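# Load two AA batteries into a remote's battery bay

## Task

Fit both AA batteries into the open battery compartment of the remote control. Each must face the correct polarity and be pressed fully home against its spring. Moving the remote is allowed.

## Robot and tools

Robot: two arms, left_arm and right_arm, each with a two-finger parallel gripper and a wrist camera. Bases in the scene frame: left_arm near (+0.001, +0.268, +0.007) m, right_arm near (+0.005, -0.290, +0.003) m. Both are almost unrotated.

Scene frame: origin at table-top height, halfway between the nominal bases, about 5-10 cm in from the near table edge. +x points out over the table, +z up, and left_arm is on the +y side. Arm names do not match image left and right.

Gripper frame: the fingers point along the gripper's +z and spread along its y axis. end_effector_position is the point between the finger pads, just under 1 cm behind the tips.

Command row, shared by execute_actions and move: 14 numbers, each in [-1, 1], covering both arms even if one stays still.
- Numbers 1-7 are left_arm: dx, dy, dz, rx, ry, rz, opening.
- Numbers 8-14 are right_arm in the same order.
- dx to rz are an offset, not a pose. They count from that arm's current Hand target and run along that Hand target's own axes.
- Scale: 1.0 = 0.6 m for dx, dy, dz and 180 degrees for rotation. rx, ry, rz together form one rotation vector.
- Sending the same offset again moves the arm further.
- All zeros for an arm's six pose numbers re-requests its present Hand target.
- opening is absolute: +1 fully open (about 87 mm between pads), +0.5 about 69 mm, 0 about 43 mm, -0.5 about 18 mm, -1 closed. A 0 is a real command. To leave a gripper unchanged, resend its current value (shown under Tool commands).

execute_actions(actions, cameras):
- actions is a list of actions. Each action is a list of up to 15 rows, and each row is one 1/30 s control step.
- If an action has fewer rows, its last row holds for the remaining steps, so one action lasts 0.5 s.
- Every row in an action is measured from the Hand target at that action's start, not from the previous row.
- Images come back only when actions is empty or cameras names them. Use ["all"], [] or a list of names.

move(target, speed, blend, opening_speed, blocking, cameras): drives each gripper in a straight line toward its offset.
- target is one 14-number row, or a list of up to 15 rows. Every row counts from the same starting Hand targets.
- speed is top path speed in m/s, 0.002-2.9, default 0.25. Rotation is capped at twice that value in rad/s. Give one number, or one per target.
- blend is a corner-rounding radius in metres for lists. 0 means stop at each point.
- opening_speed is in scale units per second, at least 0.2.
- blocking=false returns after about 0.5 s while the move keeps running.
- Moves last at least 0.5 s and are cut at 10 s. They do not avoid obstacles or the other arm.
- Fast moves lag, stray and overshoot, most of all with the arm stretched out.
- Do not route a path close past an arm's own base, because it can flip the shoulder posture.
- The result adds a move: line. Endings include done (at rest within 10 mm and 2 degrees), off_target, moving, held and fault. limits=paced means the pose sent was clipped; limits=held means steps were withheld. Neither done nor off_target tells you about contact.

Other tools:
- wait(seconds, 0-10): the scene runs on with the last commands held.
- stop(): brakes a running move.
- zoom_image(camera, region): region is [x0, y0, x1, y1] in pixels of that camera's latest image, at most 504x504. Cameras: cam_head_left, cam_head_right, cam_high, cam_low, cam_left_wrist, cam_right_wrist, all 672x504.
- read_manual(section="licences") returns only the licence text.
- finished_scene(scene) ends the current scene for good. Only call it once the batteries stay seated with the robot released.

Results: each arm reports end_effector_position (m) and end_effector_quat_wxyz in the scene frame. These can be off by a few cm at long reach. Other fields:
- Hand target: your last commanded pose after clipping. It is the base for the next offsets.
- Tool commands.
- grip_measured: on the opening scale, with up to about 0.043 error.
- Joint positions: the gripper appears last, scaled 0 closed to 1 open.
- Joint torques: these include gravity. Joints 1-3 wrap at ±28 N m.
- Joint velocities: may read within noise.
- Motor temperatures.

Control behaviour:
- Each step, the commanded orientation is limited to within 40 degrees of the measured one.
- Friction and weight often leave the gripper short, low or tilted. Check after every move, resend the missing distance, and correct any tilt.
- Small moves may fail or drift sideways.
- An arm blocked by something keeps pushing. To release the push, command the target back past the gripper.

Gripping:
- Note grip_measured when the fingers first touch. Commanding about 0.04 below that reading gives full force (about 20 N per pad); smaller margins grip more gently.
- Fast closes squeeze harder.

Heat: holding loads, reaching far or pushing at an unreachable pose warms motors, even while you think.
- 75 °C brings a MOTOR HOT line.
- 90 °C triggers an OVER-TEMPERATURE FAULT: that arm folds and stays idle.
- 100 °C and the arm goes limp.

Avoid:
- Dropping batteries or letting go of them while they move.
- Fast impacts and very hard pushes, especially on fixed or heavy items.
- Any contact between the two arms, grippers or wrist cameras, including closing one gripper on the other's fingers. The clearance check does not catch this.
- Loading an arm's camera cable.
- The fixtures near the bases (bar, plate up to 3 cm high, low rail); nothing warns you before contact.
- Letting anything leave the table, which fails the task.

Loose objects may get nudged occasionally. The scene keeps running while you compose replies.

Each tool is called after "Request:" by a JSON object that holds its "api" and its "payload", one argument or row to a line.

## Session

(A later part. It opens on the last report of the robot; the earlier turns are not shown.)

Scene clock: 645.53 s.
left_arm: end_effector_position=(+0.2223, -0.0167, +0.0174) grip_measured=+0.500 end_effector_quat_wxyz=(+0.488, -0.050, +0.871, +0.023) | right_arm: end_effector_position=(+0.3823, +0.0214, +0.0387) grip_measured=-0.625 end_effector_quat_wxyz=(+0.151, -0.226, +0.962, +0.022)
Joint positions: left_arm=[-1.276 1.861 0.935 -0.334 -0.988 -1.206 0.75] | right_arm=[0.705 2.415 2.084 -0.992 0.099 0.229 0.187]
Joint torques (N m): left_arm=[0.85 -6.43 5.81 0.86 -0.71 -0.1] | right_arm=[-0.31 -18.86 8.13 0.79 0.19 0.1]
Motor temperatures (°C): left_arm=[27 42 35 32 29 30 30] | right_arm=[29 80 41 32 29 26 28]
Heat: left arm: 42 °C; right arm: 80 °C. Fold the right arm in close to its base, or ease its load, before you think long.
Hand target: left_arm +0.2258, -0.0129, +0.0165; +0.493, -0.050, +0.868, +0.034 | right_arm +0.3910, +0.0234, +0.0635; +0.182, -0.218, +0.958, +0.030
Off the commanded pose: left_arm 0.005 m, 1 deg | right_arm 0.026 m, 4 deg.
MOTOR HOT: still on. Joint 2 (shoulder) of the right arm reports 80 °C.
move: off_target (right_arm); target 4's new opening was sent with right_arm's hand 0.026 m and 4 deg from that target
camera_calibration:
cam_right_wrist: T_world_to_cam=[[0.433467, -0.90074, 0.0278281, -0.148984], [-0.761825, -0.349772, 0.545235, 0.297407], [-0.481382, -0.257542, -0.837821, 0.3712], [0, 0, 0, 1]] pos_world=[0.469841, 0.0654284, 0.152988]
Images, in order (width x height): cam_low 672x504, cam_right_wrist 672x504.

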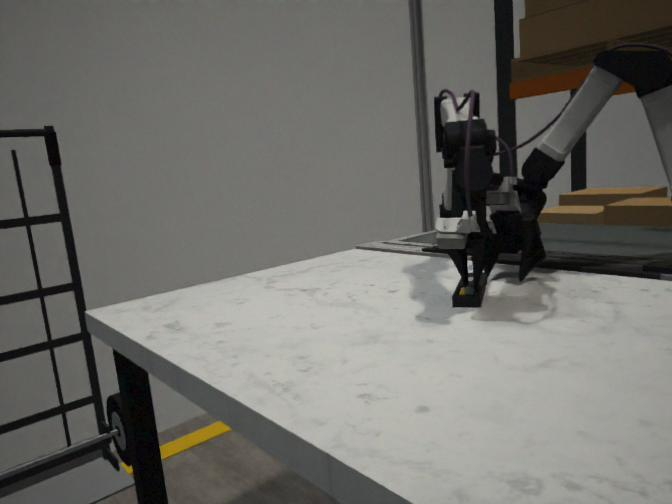

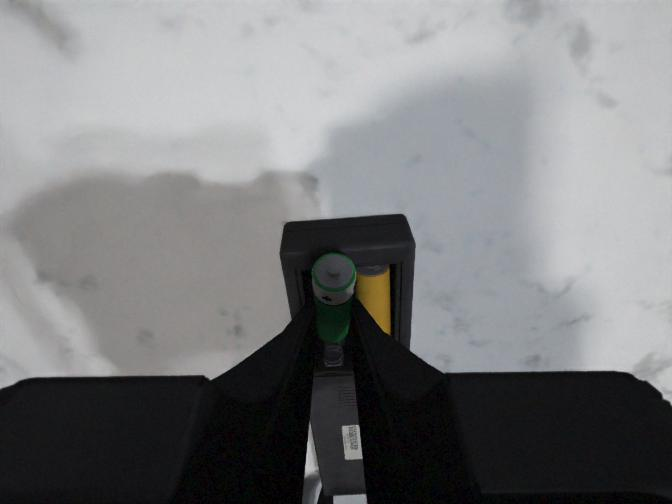

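Request:
{"api": "move", "payload": {
  "target": [
    [0,0,0,0,0,0,0.5,0.076,0.004,0.012,0,0,0,-0.95],
    [0,0,0,0,0,0,0.5,0.105,0.004,0.04,0,0.04,0,-0.95],
    [0,0,0,0,0,0,0.5,0.12,0.004,0.075,0,0.14,0,-0.95]
  ],
  "speed": 0.12,
  "cameras": ["cam_right_wrist","cam_low"]
}}

Request:
{"api": "zoom_image", "payload": {
  "camera": "cam_right_wrist",
  "region": [220, 200, 450, 420]
}}

Request:
{"api": "zoom_image", "payload": {
  "camera": "cam_low",
  "region": [420, 230, 540, 320]
}}

Scene clock: 650.60 s.
left_arm: end_effector_position=(+0.2218, -0.0170, +0.0169) grip_measured=+0.500 end_effector_quat_wxyz=(+0.486, -0.050, +0.872, +0.022) | right_arm: end_effector_position=(+0.3711, +0.0150, +0.0329) grip_measured=-0.625 end_effector_quat_wxyz=(+0.052, -0.215, +0.975, +0.000)
Joint positions: left_arm=[-1.276 1.861 0.935 -0.334 -0.984 -1.206 0.75] | right_arm=[0.69 2.666 2.529 -1.385 0.05 0.254 0.187]
Joint torques (N m): left_arm=[0.85 -6.43 5.81 0.87 -0.76 -0.1] | right_arm=[-0.18 -8.16 5.16 -0.25 -0.35 0.02]
Motor temperatures (°C): left_arm=[27 42 35 32 29 30 30] | right_arm=[29 80 41 32 29 26 28]
Heat: left arm: 42 °C; right arm: 80 °C. Fold the right arm in close to its base, or ease its load, before you think long.
Hand target: left_arm +0.2258, -0.0129, +0.0165; +0.493, -0.050, +0.868, +0.034 | right_arm +0.3447, +0.0024, -0.0045; -0.032, -0.219, +0.975, -0.018
Off the commanded pose: left_arm 0.006 m, 2 deg | right_arm 0.048 m, 10 deg.
MOTOR HOT: still on. Joint 2 (shoulder) of the right arm reports 80 °C.
move: off_target (right_arm)
camera_calibration:
cam_right_wrist: T_world_to_cam=[[0.411583, -0.910976, 0.0268874, -0.141344], [-0.654955, -0.275139, 0.703799, 0.243866], [-0.633746, -0.307282, -0.70989, 0.412464], [0, 0, 0, 1]] pos_world=[0.479293, 0.0650785, 0.124972]
Images, in order (width x height): cam_low 672x504, cam_right_wrist 672x504.

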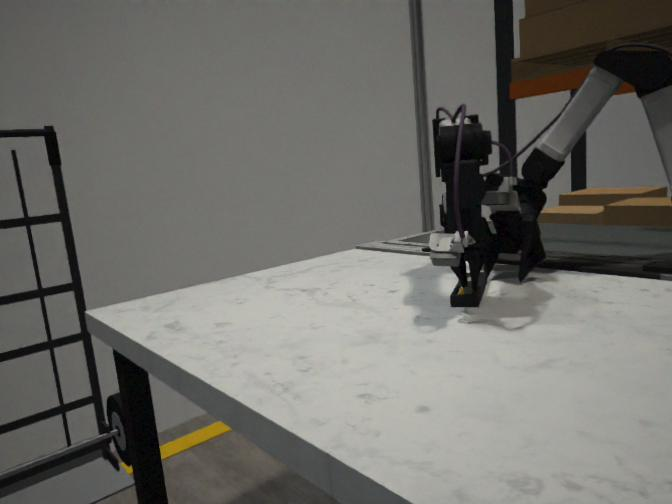

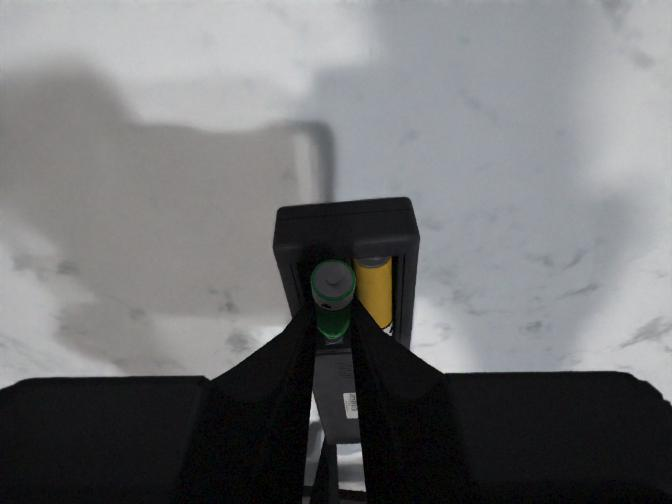

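Scaled by 2.191 from the camera's 672x504 image, which has a finer 960x720 frame.

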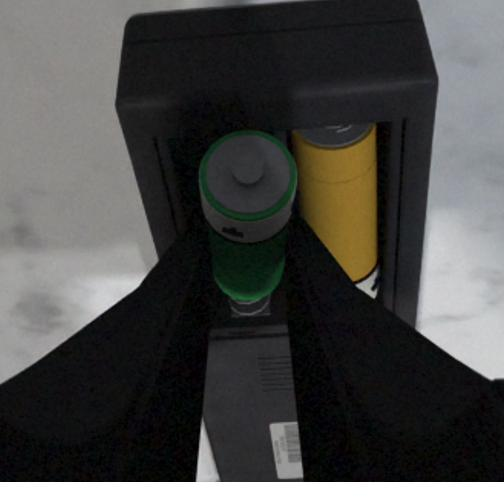

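Scaled by 4.200 from the camera's 672x504 image, which has a finer 960x720 frame.

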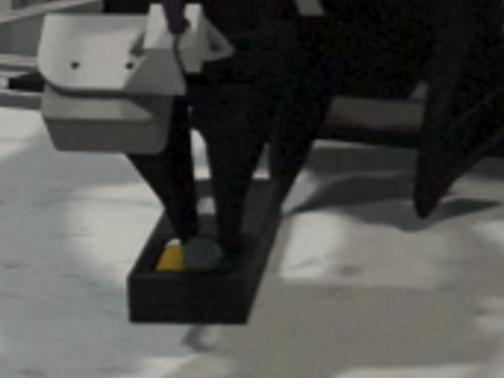

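Request:
{"api": "move", "payload": {
  "target": [
    [0,0,0,0,0,0,0.5,0.05,0.002,-0.03,0,0,0,-0.95],
    [0,0,0,0,0,0,0.5,0.07,0.004,-0.01,0,0.02,0,-0.95]
  ],
  "speed": 0.12,
  "cameras": ["cam_right_wrist","cam_low"]
}}

Request:
{"api": "zoom_image", "payload": {
  "camera": "cam_right_wrist",
  "region": [220, 200, 450, 420]
}}

Request:
{"api": "zoom_image", "payload": {
  "camera": "cam_low",
  "region": [420, 230, 540, 320]
}}

Scene clock: 652.70 s.
left_arm: end_effector_position=(+0.2178, -0.0208, +0.0147) grip_measured=+0.500 end_effector_quat_wxyz=(+0.478, -0.046, +0.877, +0.016) | right_arm: end_effector_position=(+0.3624, +0.0096, +0.0310) grip_measured=-0.625 end_effector_quat_wxyz=(+0.057, -0.213, +0.975, +0.006)
Joint positions: left_arm=[-1.283 1.861 0.935 -0.33 -0.963 -1.206 0.75] | right_arm=[0.69 2.553 2.309 -1.264 0.043 0.258 0.187]
Joint torques (N m): left_arm=[1.48 -6.49 5.83 0.83 -0.97 -0.1] | right_arm=[1.18 -11.22 1.84 -0.97 -0.47 0.21]
Motor temperatures (°C): left_arm=[27 42 35 32 29 30 30] | right_arm=[29 79 40 32 29 26 28]
Heat: left arm: 42 °C; right arm: 79 °C. Fold the right arm in close to its base, or ease its load, before you think long.
Hand target: left_arm +0.2259, -0.0129, +0.0166; +0.493, -0.050, +0.868, +0.034 | right_arm +0.3061, -0.0130, +0.0042; -0.062, -0.218, +0.974, -0.025
Off the commanded pose: left_arm 0.011 m, 3 deg | right_arm 0.066 m, 14 deg.
MOTOR HOT: still on. Joint 2 (shoulder) of the right arm reports 79 °C.
move: off_target (left_arm, right_arm)
camera_calibration:
cam_right_wrist: T_world_to_cam=[[0.408607, -0.912567, 0.0161966, -0.141273], [-0.660334, -0.283325, 0.695475, 0.240305], [-0.630079, -0.294871, -0.718368, 0.402751], [0, 0, 0, 1]] pos_world=[0.470171, 0.0579226, 0.124485]
Images, in order (width x height): cam_low 672x504, cam_right_wrist 672x504.

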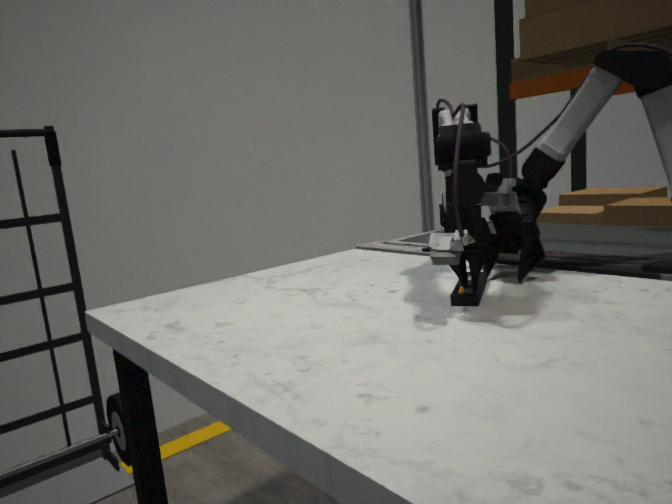

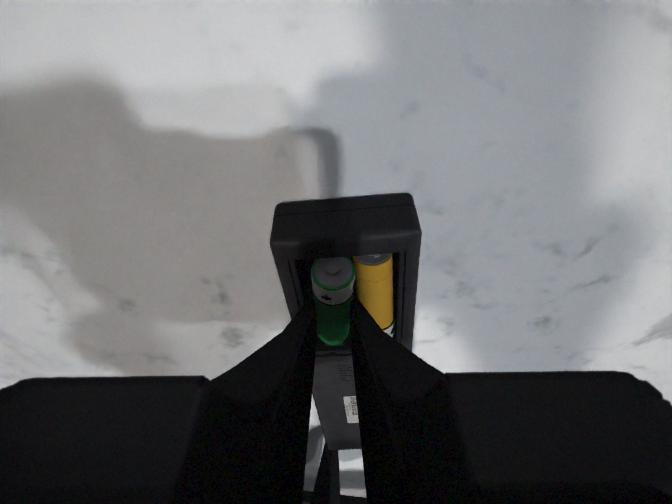

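Scaled by 2.191 from the camera's 672x504 image, which has a finer 960x720 frame.

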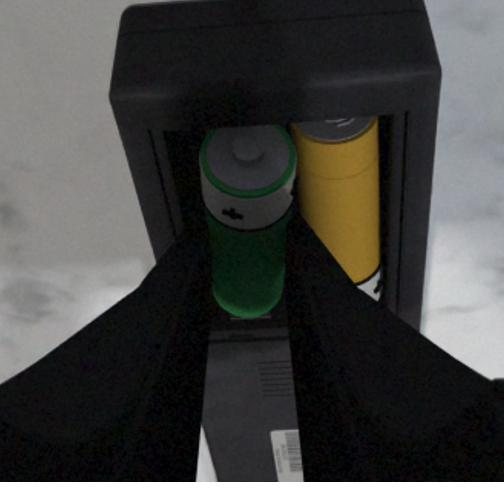

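Scaled by 4.200 from the camera's 672x504 image, which has a finer 960x720 frame.

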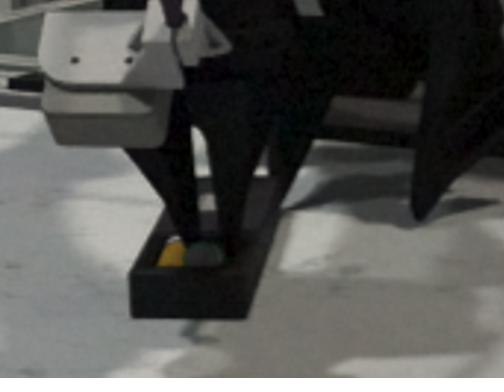

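Request:
{"api": "move", "payload": {
  "target": [
    [0,0,0,0,0,0,0.5,0,0,0,0,0,0,-0.5],
    [0,0,0,0,0,0,0.5,-0.06,-0.003,-0.09,0,-0.05,0,-0.5]
  ],
  "speed": 0.12,
  "opening_speed": 1.5,
  "cameras": ["cam_right_wrist","cam_low"]
}}

Request:
{"api": "zoom_image", "payload": {
  "camera": "cam_right_wrist",
  "region": [220, 150, 450, 370]
}}

Request:
{"api": "zoom_image", "payload": {
  "camera": "cam_low",
  "region": [420, 230, 540, 320]
}}

Scene clock: 656.00 s.
left_arm: end_effector_position=(+0.2219, -0.0170, +0.0169) grip_measured=+0.500 end_effector_quat_wxyz=(+0.486, -0.050, +0.872, +0.022) | right_arm: end_effector_position=(+0.3436, -0.0022, +0.0503) grip_measured=-0.500 end_effector_quat_wxyz=(+0.007, -0.214, +0.977, -0.015)
Joint positions: left_arm=[-1.276 1.861 0.935 -0.333 -0.984 -1.206 0.75] | right_arm=[0.693 2.601 2.464 -1.478 0.036 0.263 0.25]
Joint torques (N m): left_arm=[0.83 -6.45 5.81 0.87 -0.76 -0.1] | right_arm=[0.4 -13.94 9.89 0.19 -0.07 -0.02]
Motor temperatures (°C): left_arm=[27 42 35 32 30 30 30] | right_arm=[29 78 40 32 30 26 28]
Heat: left arm: 42 °C; right arm: 78 °C. Fold the right arm in close to its base, or ease its load, before you think long.
Hand target: left_arm +0.2259, -0.0130, +0.0166; +0.493, -0.050, +0.868, +0.034 | right_arm +0.3451, +0.0047, +0.0531; +0.014, -0.220, +0.975, -0.008
Off the commanded pose: left_arm 0.006 m, 2 deg | right_arm 0.008 m, 1 deg.
MOTOR HOT: still on. Joint 2 (shoulder) of the right arm reports 78 °C.
move: done
camera_calibration:
cam_right_wrist: T_world_to_cam=[[0.409428, -0.911583, 0.0372162, -0.146037], [-0.597085, -0.236886, 0.766404, 0.185939], [-0.689825, -0.336009, -0.64128, 0.417852], [0, 0, 0, 1]] pos_world=[0.459058, 0.0513231, 0.13089]
Images, in order (width x height): cam_low 672x504, cam_right_wrist 672x504.

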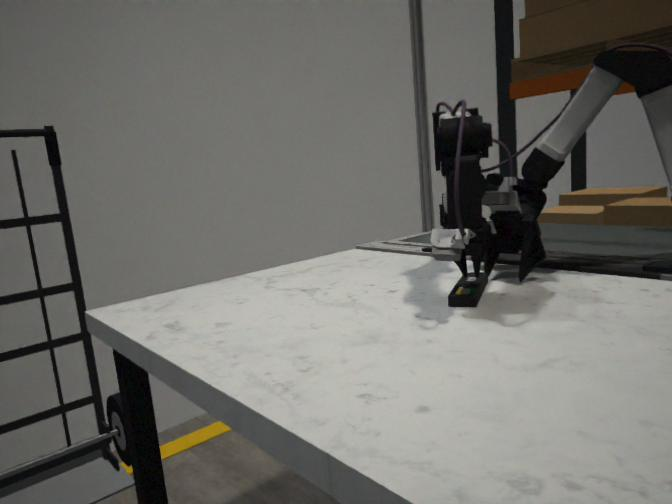

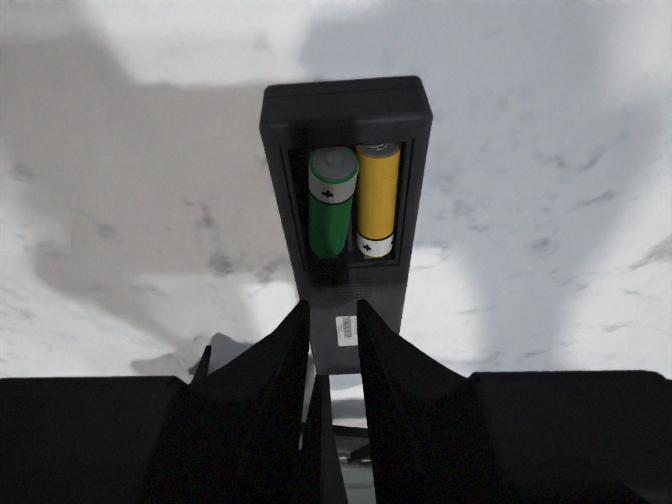

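Scaled by 2.191 from the camera's 672x504 image, which has a finer 960x720 frame.

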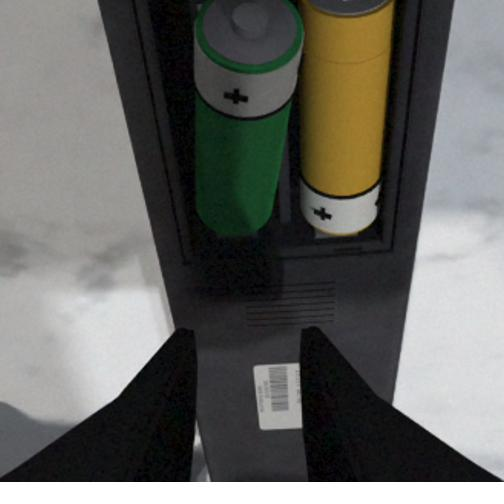

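Scaled by 4.200 from the camera's 672x504 image, which has a finer 960x720 frame.

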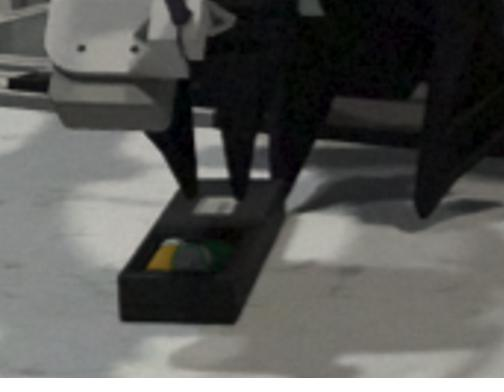

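Request:
{"api": "move", "payload": {
  "target": [
    [0,0,0,0,0,0,0.5,-0.05,0,-0.008,0,-0.05,0,-1],
    [0,0,0,0,0,0,0.5,-0.05,0.0,0.04,0,-0.05,0,-1],
    [0,0,0,0,0,0,0.5,-0.04,0.0,0.065,0,-0.05,0,-1]
  ],
  "speed": 0.1,
  "cameras": ["cam_right_wrist","cam_low"]
}}

Request:
{"api": "zoom_image", "payload": {
  "camera": "cam_right_wrist",
  "region": [220, 200, 450, 420]
}}

Request:
{"api": "zoom_image", "payload": {
  "camera": "cam_low",
  "region": [420, 230, 540, 320]
}}

Scene clock: 660.07 s.
left_arm: end_effector_position=(+0.2224, -0.0166, +0.0174) grip_measured=+0.500 end_effector_quat_wxyz=(+0.488, -0.050, +0.871, +0.023) | right_arm: end_effector_position=(+0.3670, +0.0149, +0.0345) grip_measured=-1.000 end_effector_quat_wxyz=(+0.092, -0.216, +0.972, +0.019)
Joint positions: left_arm=[-1.276 1.861 0.935 -0.334 -0.988 -1.206 0.75] | right_arm=[0.697 2.478 2.187 -1.142 0.054 0.254 0]
Joint torques (N m): left_arm=[0.84 -6.45 5.81 0.86 -0.72 -0.09] | right_arm=[0.24 -12.34 3.44 0.99 0.11 0.03]
Motor temperatures (°C): left_arm=[27 42 35 32 29 30 30] | right_arm=[29 79 40 32 29 26 28]
Heat: left arm: 42 °C; right arm: 79 °C. Fold the right arm in close to its base, or ease its load, before you think long.
Hand target: left_arm +0.2259, -0.0129, +0.0166; +0.493, -0.050, +0.868, +0.034 | right_arm +0.3679, +0.0147, +0.0147; +0.091, -0.220, +0.971, +0.009
Off the commanded pose: left_arm 0.005 m, 1 deg | right_arm 0.020 m, 1 deg.
MOTOR HOT: still on. Joint 2 (shoulder) of the right arm reports 79 °C.
move: off_target (right_arm)
camera_calibration:
cam_right_wrist: T_world_to_cam=[[0.415358, -0.909634, 0.00666639, -0.140648], [-0.701244, -0.315517, 0.639301, 0.259846], [-0.579427, -0.270214, -0.768927, 0.392481], [0, 0, 0, 1]] pos_world=[0.468049, 0.0601014, 0.136607]
Images, in order (width x height): cam_low 672x504, cam_right_wrist 672x504.

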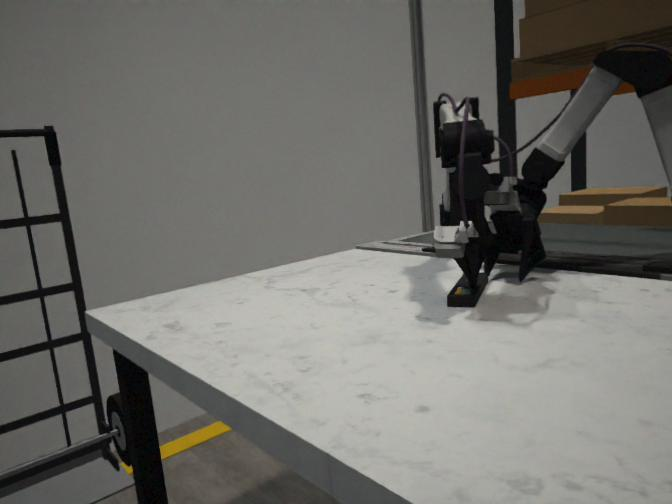

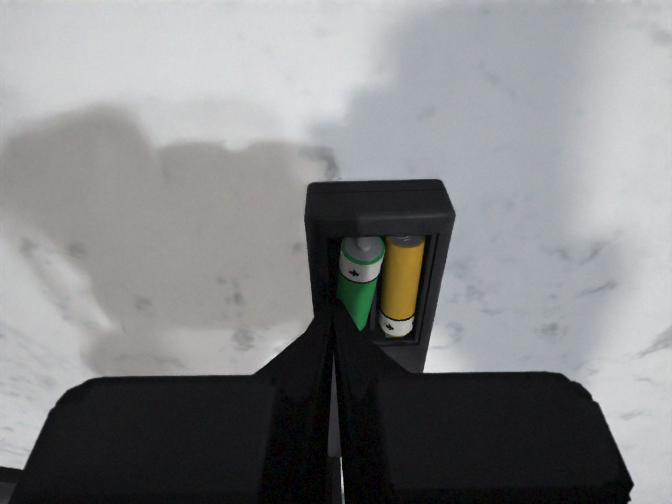

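Scaled by 2.191 from the camera's 672x504 image, which has a finer 960x720 frame.

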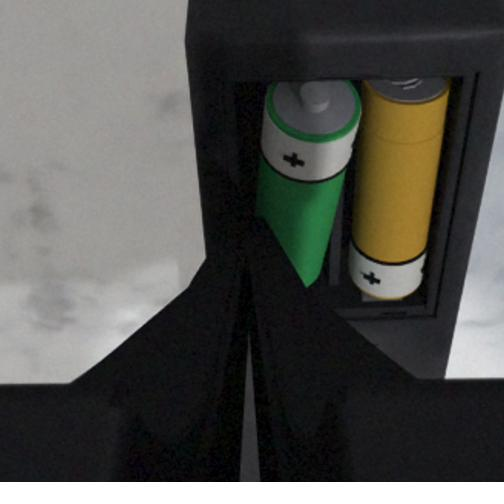

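Scaled by 4.200 from the camera's 672x504 image, which has a finer 960x720 frame.

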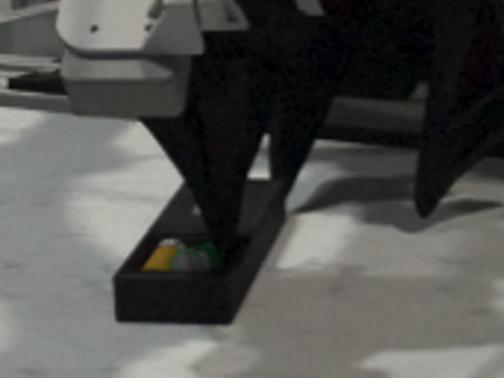

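Request:
{"api": "move", "payload": {
  "target": [
    [0,0,0,0,0,0,0.5,0,0,-0.05,0,0,0,-1],
    [0,0,0,0,0,0,0.5,-0.017,-0.015,-0.045,0,0,0,-1],
    [0,0,0,0,0,0,0.5,-0.014,-0.015,0.01,0,0,0,-1],
    [0,0,0,0,0,0,0.5,-0.004,-0.015,0.03,0,0,0,-1]
  ],
  "speed": 0.1,
  "cameras": ["cam_right_wrist","cam_low"]
}}

Request:
{"api": "zoom_image", "payload": {
  "camera": "cam_right_wrist",
  "region": [220, 200, 450, 420]
}}

Request:
{"api": "zoom_image", "payload": {
  "camera": "cam_low",
  "region": [420, 230, 540, 320]
}}

Scene clock: 663.63 s.
left_arm: end_effector_position=(+0.2225, -0.0165, +0.0176) grip_measured=+0.500 end_effector_quat_wxyz=(+0.488, -0.050, +0.871, +0.024) | right_arm: end_effector_position=(+0.3697, +0.0103, +0.0361) grip_measured=-1.000 end_effector_quat_wxyz=(+0.097, -0.220, +0.970, +0.020)
Joint positions: left_arm=[-1.276 1.861 0.935 -0.334 -0.989 -1.206 0.75] | right_arm=[0.687 2.458 2.158 -1.121 0.054 0.236 0]
Joint torques (N m): left_arm=[0.84 -6.43 5.81 0.87 -0.7 -0.09] | right_arm=[-0.53 -9.06 2.4 1.35 0.11 0]
Motor temperatures (°C): left_arm=[27 42 35 32 29 30 30] | right_arm=[29 78 40 32 29 26 28]
Heat: left arm: 42 °C; right arm: 78 °C. Fold the right arm in close to its base, or ease its load, before you think long.
Hand target: left_arm +0.2258, -0.0129, +0.0165; +0.492, -0.050, +0.868, +0.034 | right_arm +0.3770, +0.0086, -0.0024; +0.091, -0.220, +0.971, +0.009
Off the commanded pose: left_arm 0.005 m, 1 deg | right_arm 0.039 m, 1 deg.
MOTOR HOT: still on. Joint 2 (shoulder) of the right arm reports 78 °C.
move: off_target (right_arm)
camera_calibration:
cam_right_wrist: T_world_to_cam=[[0.422895, -0.906152, 0.00693144, -0.148734], [-0.704687, -0.324045, 0.631198, 0.260935], [-0.569715, -0.271815, -0.775591, 0.390792], [0, 0, 0, 1]] pos_world=[0.469416, 0.0560021, 0.139424]
Images, in order (width x height): cam_low 672x504, cam_right_wrist 672x504.

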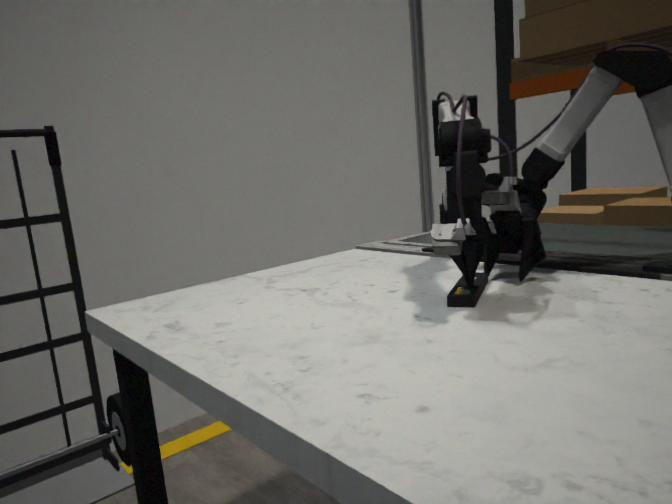

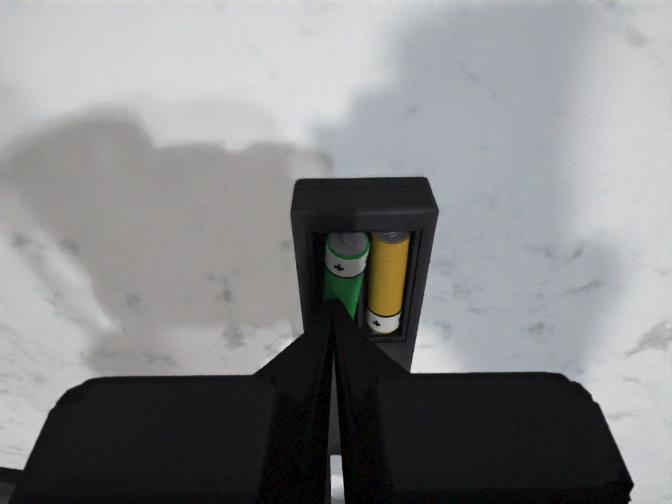

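Scaled by 2.191 from the camera's 672x504 image, which has a finer 960x720 frame.

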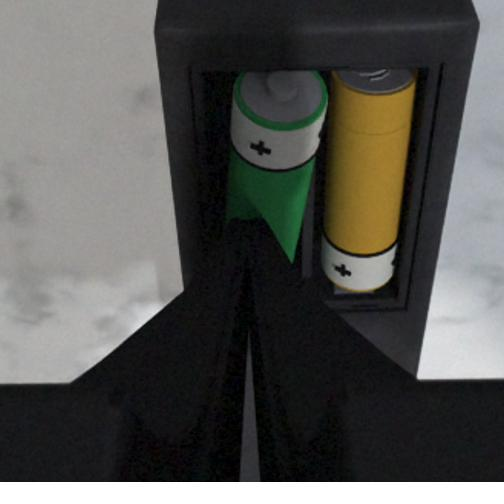

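Scaled by 4.200 from the camera's 672x504 image, which has a finer 960x720 frame.

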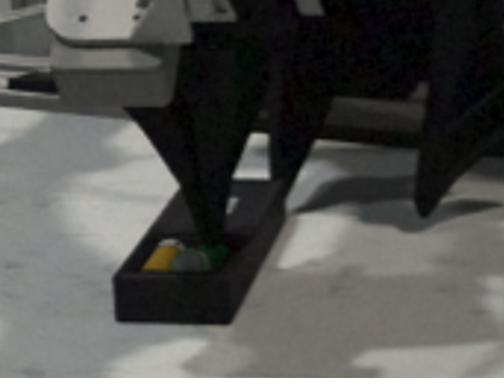

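Request:
{"api": "move", "payload": {
  "target": [
    [0,0,0,0,0,0,0.5,0,0,-0.085,0,0,0,-1],
    [0,0,0,0,0,0,0.5,-0.02,-0.006,-0.08,0,0,0,-1],
    [0,0,0,0,0,0,0.5,-0.018,-0.006,-0.02,0,0,0,-1],
    [0,0,0,0,0,0,0.5,-0.01,-0.005,0.01,0,0,0,-1],
    [0,0,0,0,0,0,0.5,-0.01,-0.005,-0.09,0,0,0,-1],
    [0,0,0,0,0,0,0.5,0.05,-0.005,-0.11,0,-0.05,0,-1]
  ],
  "speed": 0.1,
  "cameras": ["cam_right_wrist","cam_low"]
}}

Request:
{"api": "zoom_image", "payload": {
  "camera": "cam_right_wrist",
  "region": [220, 60, 450, 280]
}}

Request:
{"api": "zoom_image", "payload": {
  "camera": "cam_low",
  "region": [420, 230, 540, 320]
}}

Scene clock: 670.43 s.
left_arm: end_effector_position=(+0.2224, -0.0166, +0.0174) grip_measured=+0.500 end_effector_quat_wxyz=(+0.488, -0.050, +0.871, +0.023) | right_arm: end_effector_position=(+0.3377, -0.0137, +0.0437) grip_measured=-1.000 end_effector_quat_wxyz=(+0.143, -0.222, +0.964, +0.022)
Joint positions: left_arm=[-1.276 1.861 0.935 -0.334 -0.988 -1.206 0.75] | right_arm=[0.707 2.175 1.706 -0.869 0.094 0.242 0]
Joint torques (N m): left_arm=[0.84 -6.45 5.81 0.87 -0.71 -0.1] | right_arm=[0.39 -16.12 5.85 0.86 0.17 0.12]
Motor temperatures (°C): left_arm=[27 43 35 32 29 30 30] | right_arm=[29 78 40 32 29 26 28]
Heat: left arm: 43 °C; right arm: 78 °C. Fold the right arm in close to its base, or ease its load, before you think long.
Hand target: left_arm +0.2258, -0.0129, +0.0165; +0.492, -0.050, +0.868, +0.034 | right_arm +0.3403, -0.0108, +0.0571; +0.167, -0.218, +0.961, +0.026
Off the commanded pose: left_arm 0.005 m, 1 deg | right_arm 0.014 m, 3 deg.
MOTOR HOT: still on. Joint 2 (shoulder) of the right arm reports 78 °C.
move: off_target (right_arm)
camera_calibration:
cam_right_wrist: T_world_to_cam=[[0.425311, -0.904751, 0.0231446, -0.15846], [-0.756558, -0.341379, 0.557745, 0.246282], [-0.49672, -0.254725, -0.829689, 0.349843], [0, 0, 0, 1]] pos_world=[0.427495, 0.0298225, 0.156566]
Images, in order (width x height): cam_low 672x504, cam_right_wrist 672x504.

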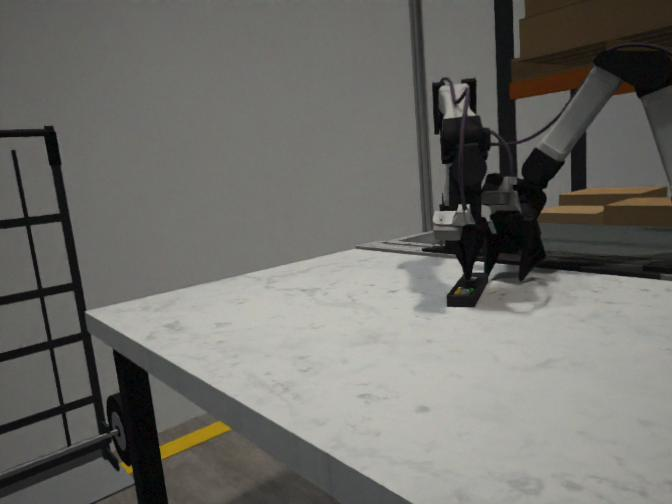

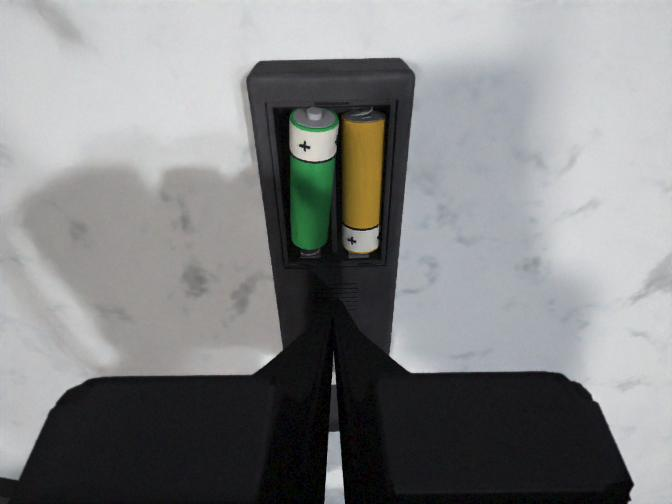

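Scaled by 2.191 from the camera's 672x504 image, which has a finer 960x720 frame.

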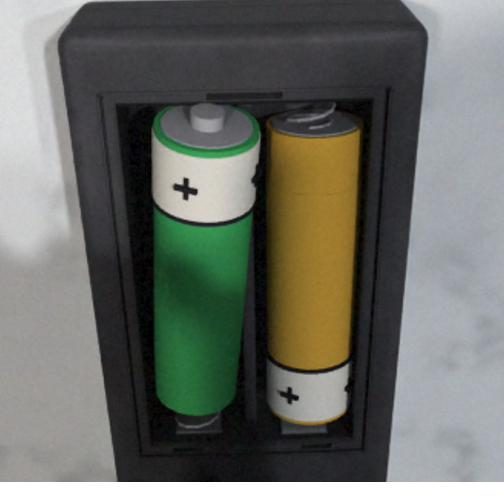

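Scaled by 4.200 from the camera's 672x504 image, which has a finer 960x720 frame.

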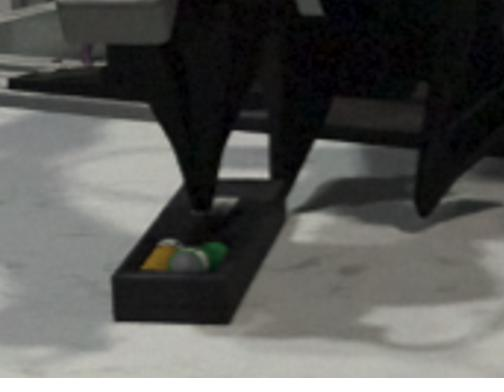

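Request:
{"api": "move", "payload": {
  "target": [
    [0,0,0,0,0,0,0.5,-0.092,0.008,0.018,0,0.03,0,-1],
    [0,0,0,0,0,0,0.5,-0.082,0.008,0.045,0,0.03,0,-1]
  ],
  "speed": 0.1,
  "cameras": ["cam_right_wrist"]
}}

Request:
{"api": "zoom_image", "payload": {
  "camera": "cam_right_wrist",
  "region": [220, 200, 450, 420]
}}

Scene clock: 675.13 s.
left_arm: end_effector_position=(+0.2224, -0.0166, +0.0174) grip_measured=+0.500 end_effector_quat_wxyz=(+0.488, -0.050, +0.871, +0.023) | right_arm: end_effector_position=(+0.3863, +0.0172, +0.0509) grip_measured=-1.000 end_effector_quat_wxyz=(+0.121, -0.219, +0.968, +0.010)
Joint positions: left_arm=[-1.276 1.861 0.935 -0.334 -0.988 -1.206 0.75] | right_arm=[0.691 2.514 2.315 -1.189 0.094 0.236 0]
Joint torques (N m): left_arm=[0.84 -6.45 5.81 0.86 -0.71 -0.1] | right_arm=[-0.64 -14.98 6.02 0.81 -0.1 -0.03]
Motor temperatures (°C): left_arm=[27 43 35 32 29 30 30] | right_arm=[29 78 40 32 29 26 28]
Heat: left arm: 43 °C; right arm: 78 °C. Fold the right arm in close to its base, or ease its load, before you think long.
Hand target: left_arm +0.2258, -0.0129, +0.0165; +0.492, -0.050, +0.868, +0.034 | right_arm +0.3884, +0.0170, +0.0478; +0.121, -0.219, +0.968, +0.016
Off the commanded pose: left_arm 0.005 m, 1 deg | right_arm 0.004 m, 1 deg.
MOTOR HOT: still on. Joint 2 (shoulder) of the right arm reports 78 °C.
move: done
camera_calibration:
cam_right_wrist: T_world_to_cam=[[0.417453, -0.907938, 0.0371774, -0.148995], [-0.737781, -0.314766, 0.597162, 0.279862], [-0.530483, -0.276716, -0.801259, 0.399743], [0, 0, 0, 1]] pos_world=[0.480732, 0.0634279, 0.158714]
Images, in order (width x height): cam_right_wrist 672x504.

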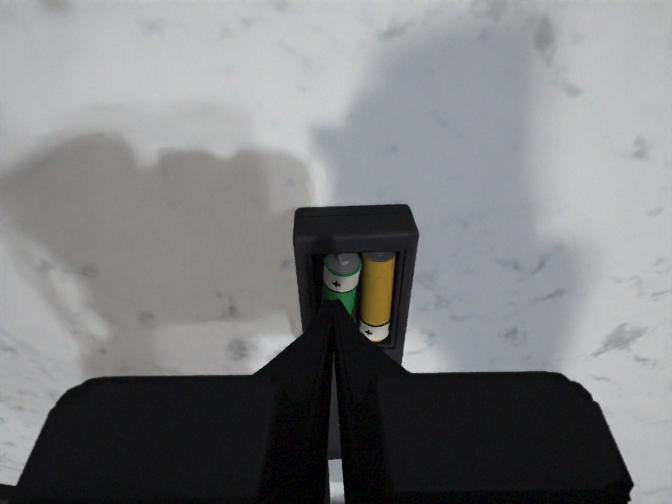

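Scaled by 2.191 from the camera's 672x504 image, which has a finer 960x720 frame.

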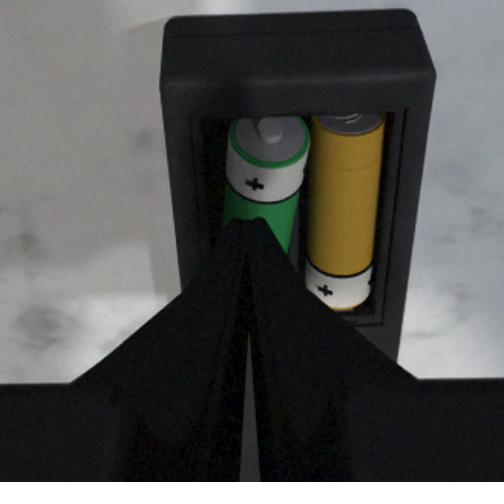

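Request:
{"api": "move", "payload": {
  "target": [
    [0,0,0,0,0,0,0.5,-0.008,-0.007,-0.003,0,0,0,-1],
    [0,0,0,0,0,0,0.5,0.008,-0.007,0.055,0,0,0,-1],
    [0,0,0,0,0,0,0.5,0.034,-0.007,0.06,0,0,0,-1]
  ],
  "speed": 0.09,
  "cameras": ["cam_right_wrist","cam_low"]
}}

Request:
{"api": "zoom_image", "payload": {
  "camera": "cam_right_wrist",
  "region": [220, 200, 450, 420]
}}

Request:
{"api": "zoom_image", "payload": {
  "camera": "cam_low",
  "region": [420, 230, 540, 320]
}}

Scene clock: 678.20 s.
left_arm: end_effector_position=(+0.2224, -0.0166, +0.0174) grip_measured=+0.500 end_effector_quat_wxyz=(+0.488, -0.050, +0.871, +0.023) | right_arm: end_effector_position=(+0.3897, +0.0130, +0.0413) grip_measured=-1.000 end_effector_quat_wxyz=(+0.154, -0.217, +0.964, +0.026)
Joint positions: left_arm=[-1.276 1.861 0.935 -0.334 -0.988 -1.206 0.75] | right_arm=[0.68 2.404 2.074 -0.982 0.092 0.225 0]
Joint torques (N m): left_arm=[0.84 -6.45 5.81 0.87 -0.71 -0.1] | right_arm=[-0.24 -10.26 2.88 0.97 -0.11 0.05]
Motor temperatures (°C): left_arm=[27 43 35 32 29 30 30] | right_arm=[29 78 40 32 29 26 28]
Heat: left arm: 43 °C; right arm: 78 °C. Fold the right arm in close to its base, or ease its load, before you think long.
Hand target: left_arm +0.2258, -0.0129, +0.0165; +0.492, -0.050, +0.868, +0.034 | right_arm +0.3806, +0.0077, +0.0081; +0.121, -0.219, +0.968, +0.016
Off the commanded pose: left_arm 0.005 m, 1 deg | right_arm 0.035 m, 4 deg.
MOTOR HOT: still on. Joint 2 (shoulder) of the right arm reports 78 °C.
move: off_target (right_arm)
camera_calibration:
cam_right_wrist: T_world_to_cam=[[0.416458, -0.908959, 0.0188657, -0.152764], [-0.770055, -0.341634, 0.538796, 0.30208], [-0.483299, -0.238914, -0.842225, 0.375514], [0, 0, 0, 1]] pos_world=[0.477723, 0.0540595, 0.156389]
Images, in order (width x height): cam_low 672x504, cam_right_wrist 672x504.

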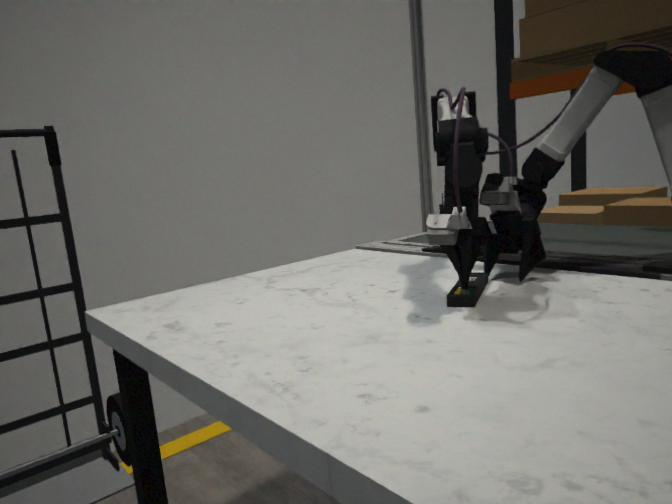

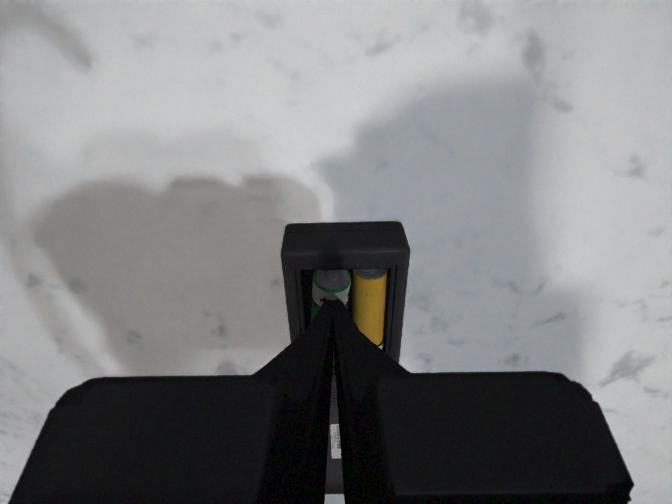

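Scaled by 2.191 from the camera's 672x504 image, which has a finer 960x720 frame.

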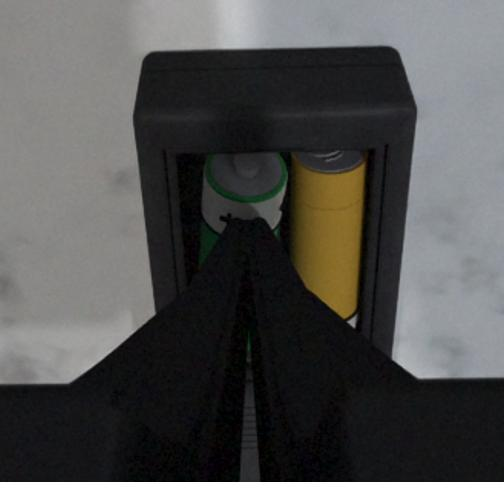

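Scaled by 4.200 from the camera's 672x504 image, which has a finer 960x720 frame.

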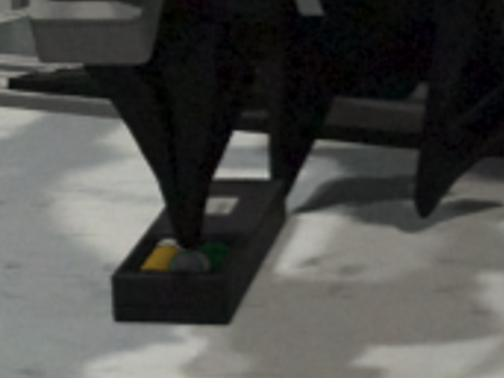

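Request:
{"api": "move", "payload": {
  "target": [
    [0,0,0,0,0,0,0.5,0.0,0,0.06,0,0,0,-1],
    [0,0,0,0,0,0,0.5,0.05,0,0.06,0,0.03,0,-1],
    [0,0,0,0,0,0,0.5,0.09,0,0.06,0,0.05,0,-1]
  ],
  "speed": 0.09,
  "cameras": ["cam_right_wrist","cam_low"]
}}

Request:
{"api": "zoom_image", "payload": {
  "camera": "cam_right_wrist",
  "region": [220, 200, 450, 420]
}}

Request:
{"api": "zoom_image", "payload": {
  "camera": "cam_low",
  "region": [420, 230, 540, 320]
}}

Scene clock: 681.40 s.
left_arm: end_effector_position=(+0.2224, -0.0166, +0.0174) grip_measured=+0.500 end_effector_quat_wxyz=(+0.488, -0.050, +0.871, +0.023) | right_arm: end_effector_position=(+0.3842, +0.0134, +0.0378) grip_measured=-1.000 end_effector_quat_wxyz=(+0.162, -0.213, +0.963, +0.042)
Joint positions: left_arm=[-1.276 1.861 0.935 -0.334 -0.988 -1.206 0.75] | right_arm=[0.68 2.353 1.967 -0.9 0.072 0.233 0]
Joint torques (N m): left_arm=[0.84 -6.43 5.81 0.86 -0.71 -0.1] | right_arm=[0.23 -3.71 -0.28 0.18 -0.21 0.12]
Motor temperatures (°C): left_arm=[27 43 35 32 29 30 30] | right_arm=[29 76 40 32 29 26 28]
Heat: left arm: 43 °C; right arm: 76 °C. Fold the right arm in close to its base, or ease its load, before you think long.
Hand target: left_arm +0.2258, -0.0129, +0.0165; +0.492, -0.050, +0.868, +0.034 | right_arm +0.3415, -0.0119, -0.0399; +0.045, -0.220, +0.974, -0.001
Off the commanded pose: left_arm 0.005 m, 1 deg | right_arm 0.092 m, 14 deg.
MOTOR HOT: still on. Joint 2 (shoulder) of the right arm reports 76 °C.
move: off_target (right_arm)
camera_calibration:
cam_right_wrist: T_world_to_cam=[[0.414359, -0.910069, -0.00895926, -0.148135], [-0.775094, -0.358029, 0.52062, 0.302756], [-0.477008, -0.208779, -0.853742, 0.367599], [0, 0, 0, 1]] pos_world=[0.471393, 0.05033, 0.154887]
Images, in order (width x height): cam_low 672x504, cam_right_wrist 672x504.

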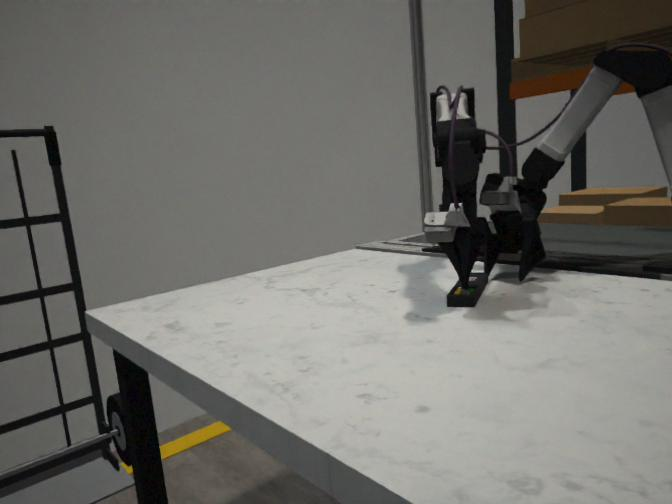

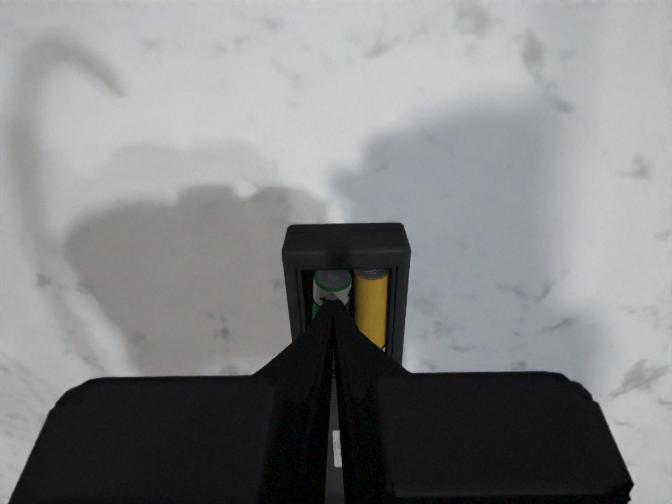

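Scaled by 2.191 from the camera's 672x504 image, which has a finer 960x720 frame.

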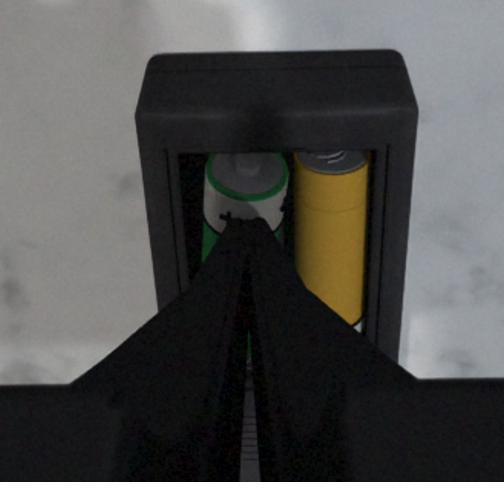

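Scaled by 4.200 from the camera's 672x504 image, which has a finer 960x720 frame.

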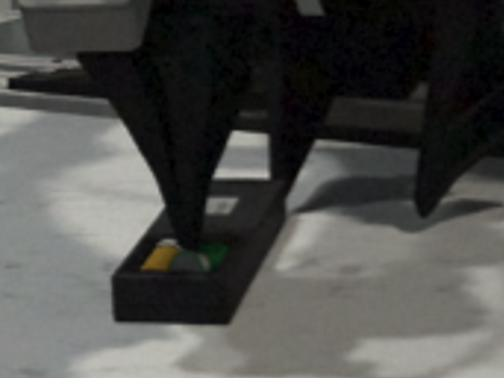

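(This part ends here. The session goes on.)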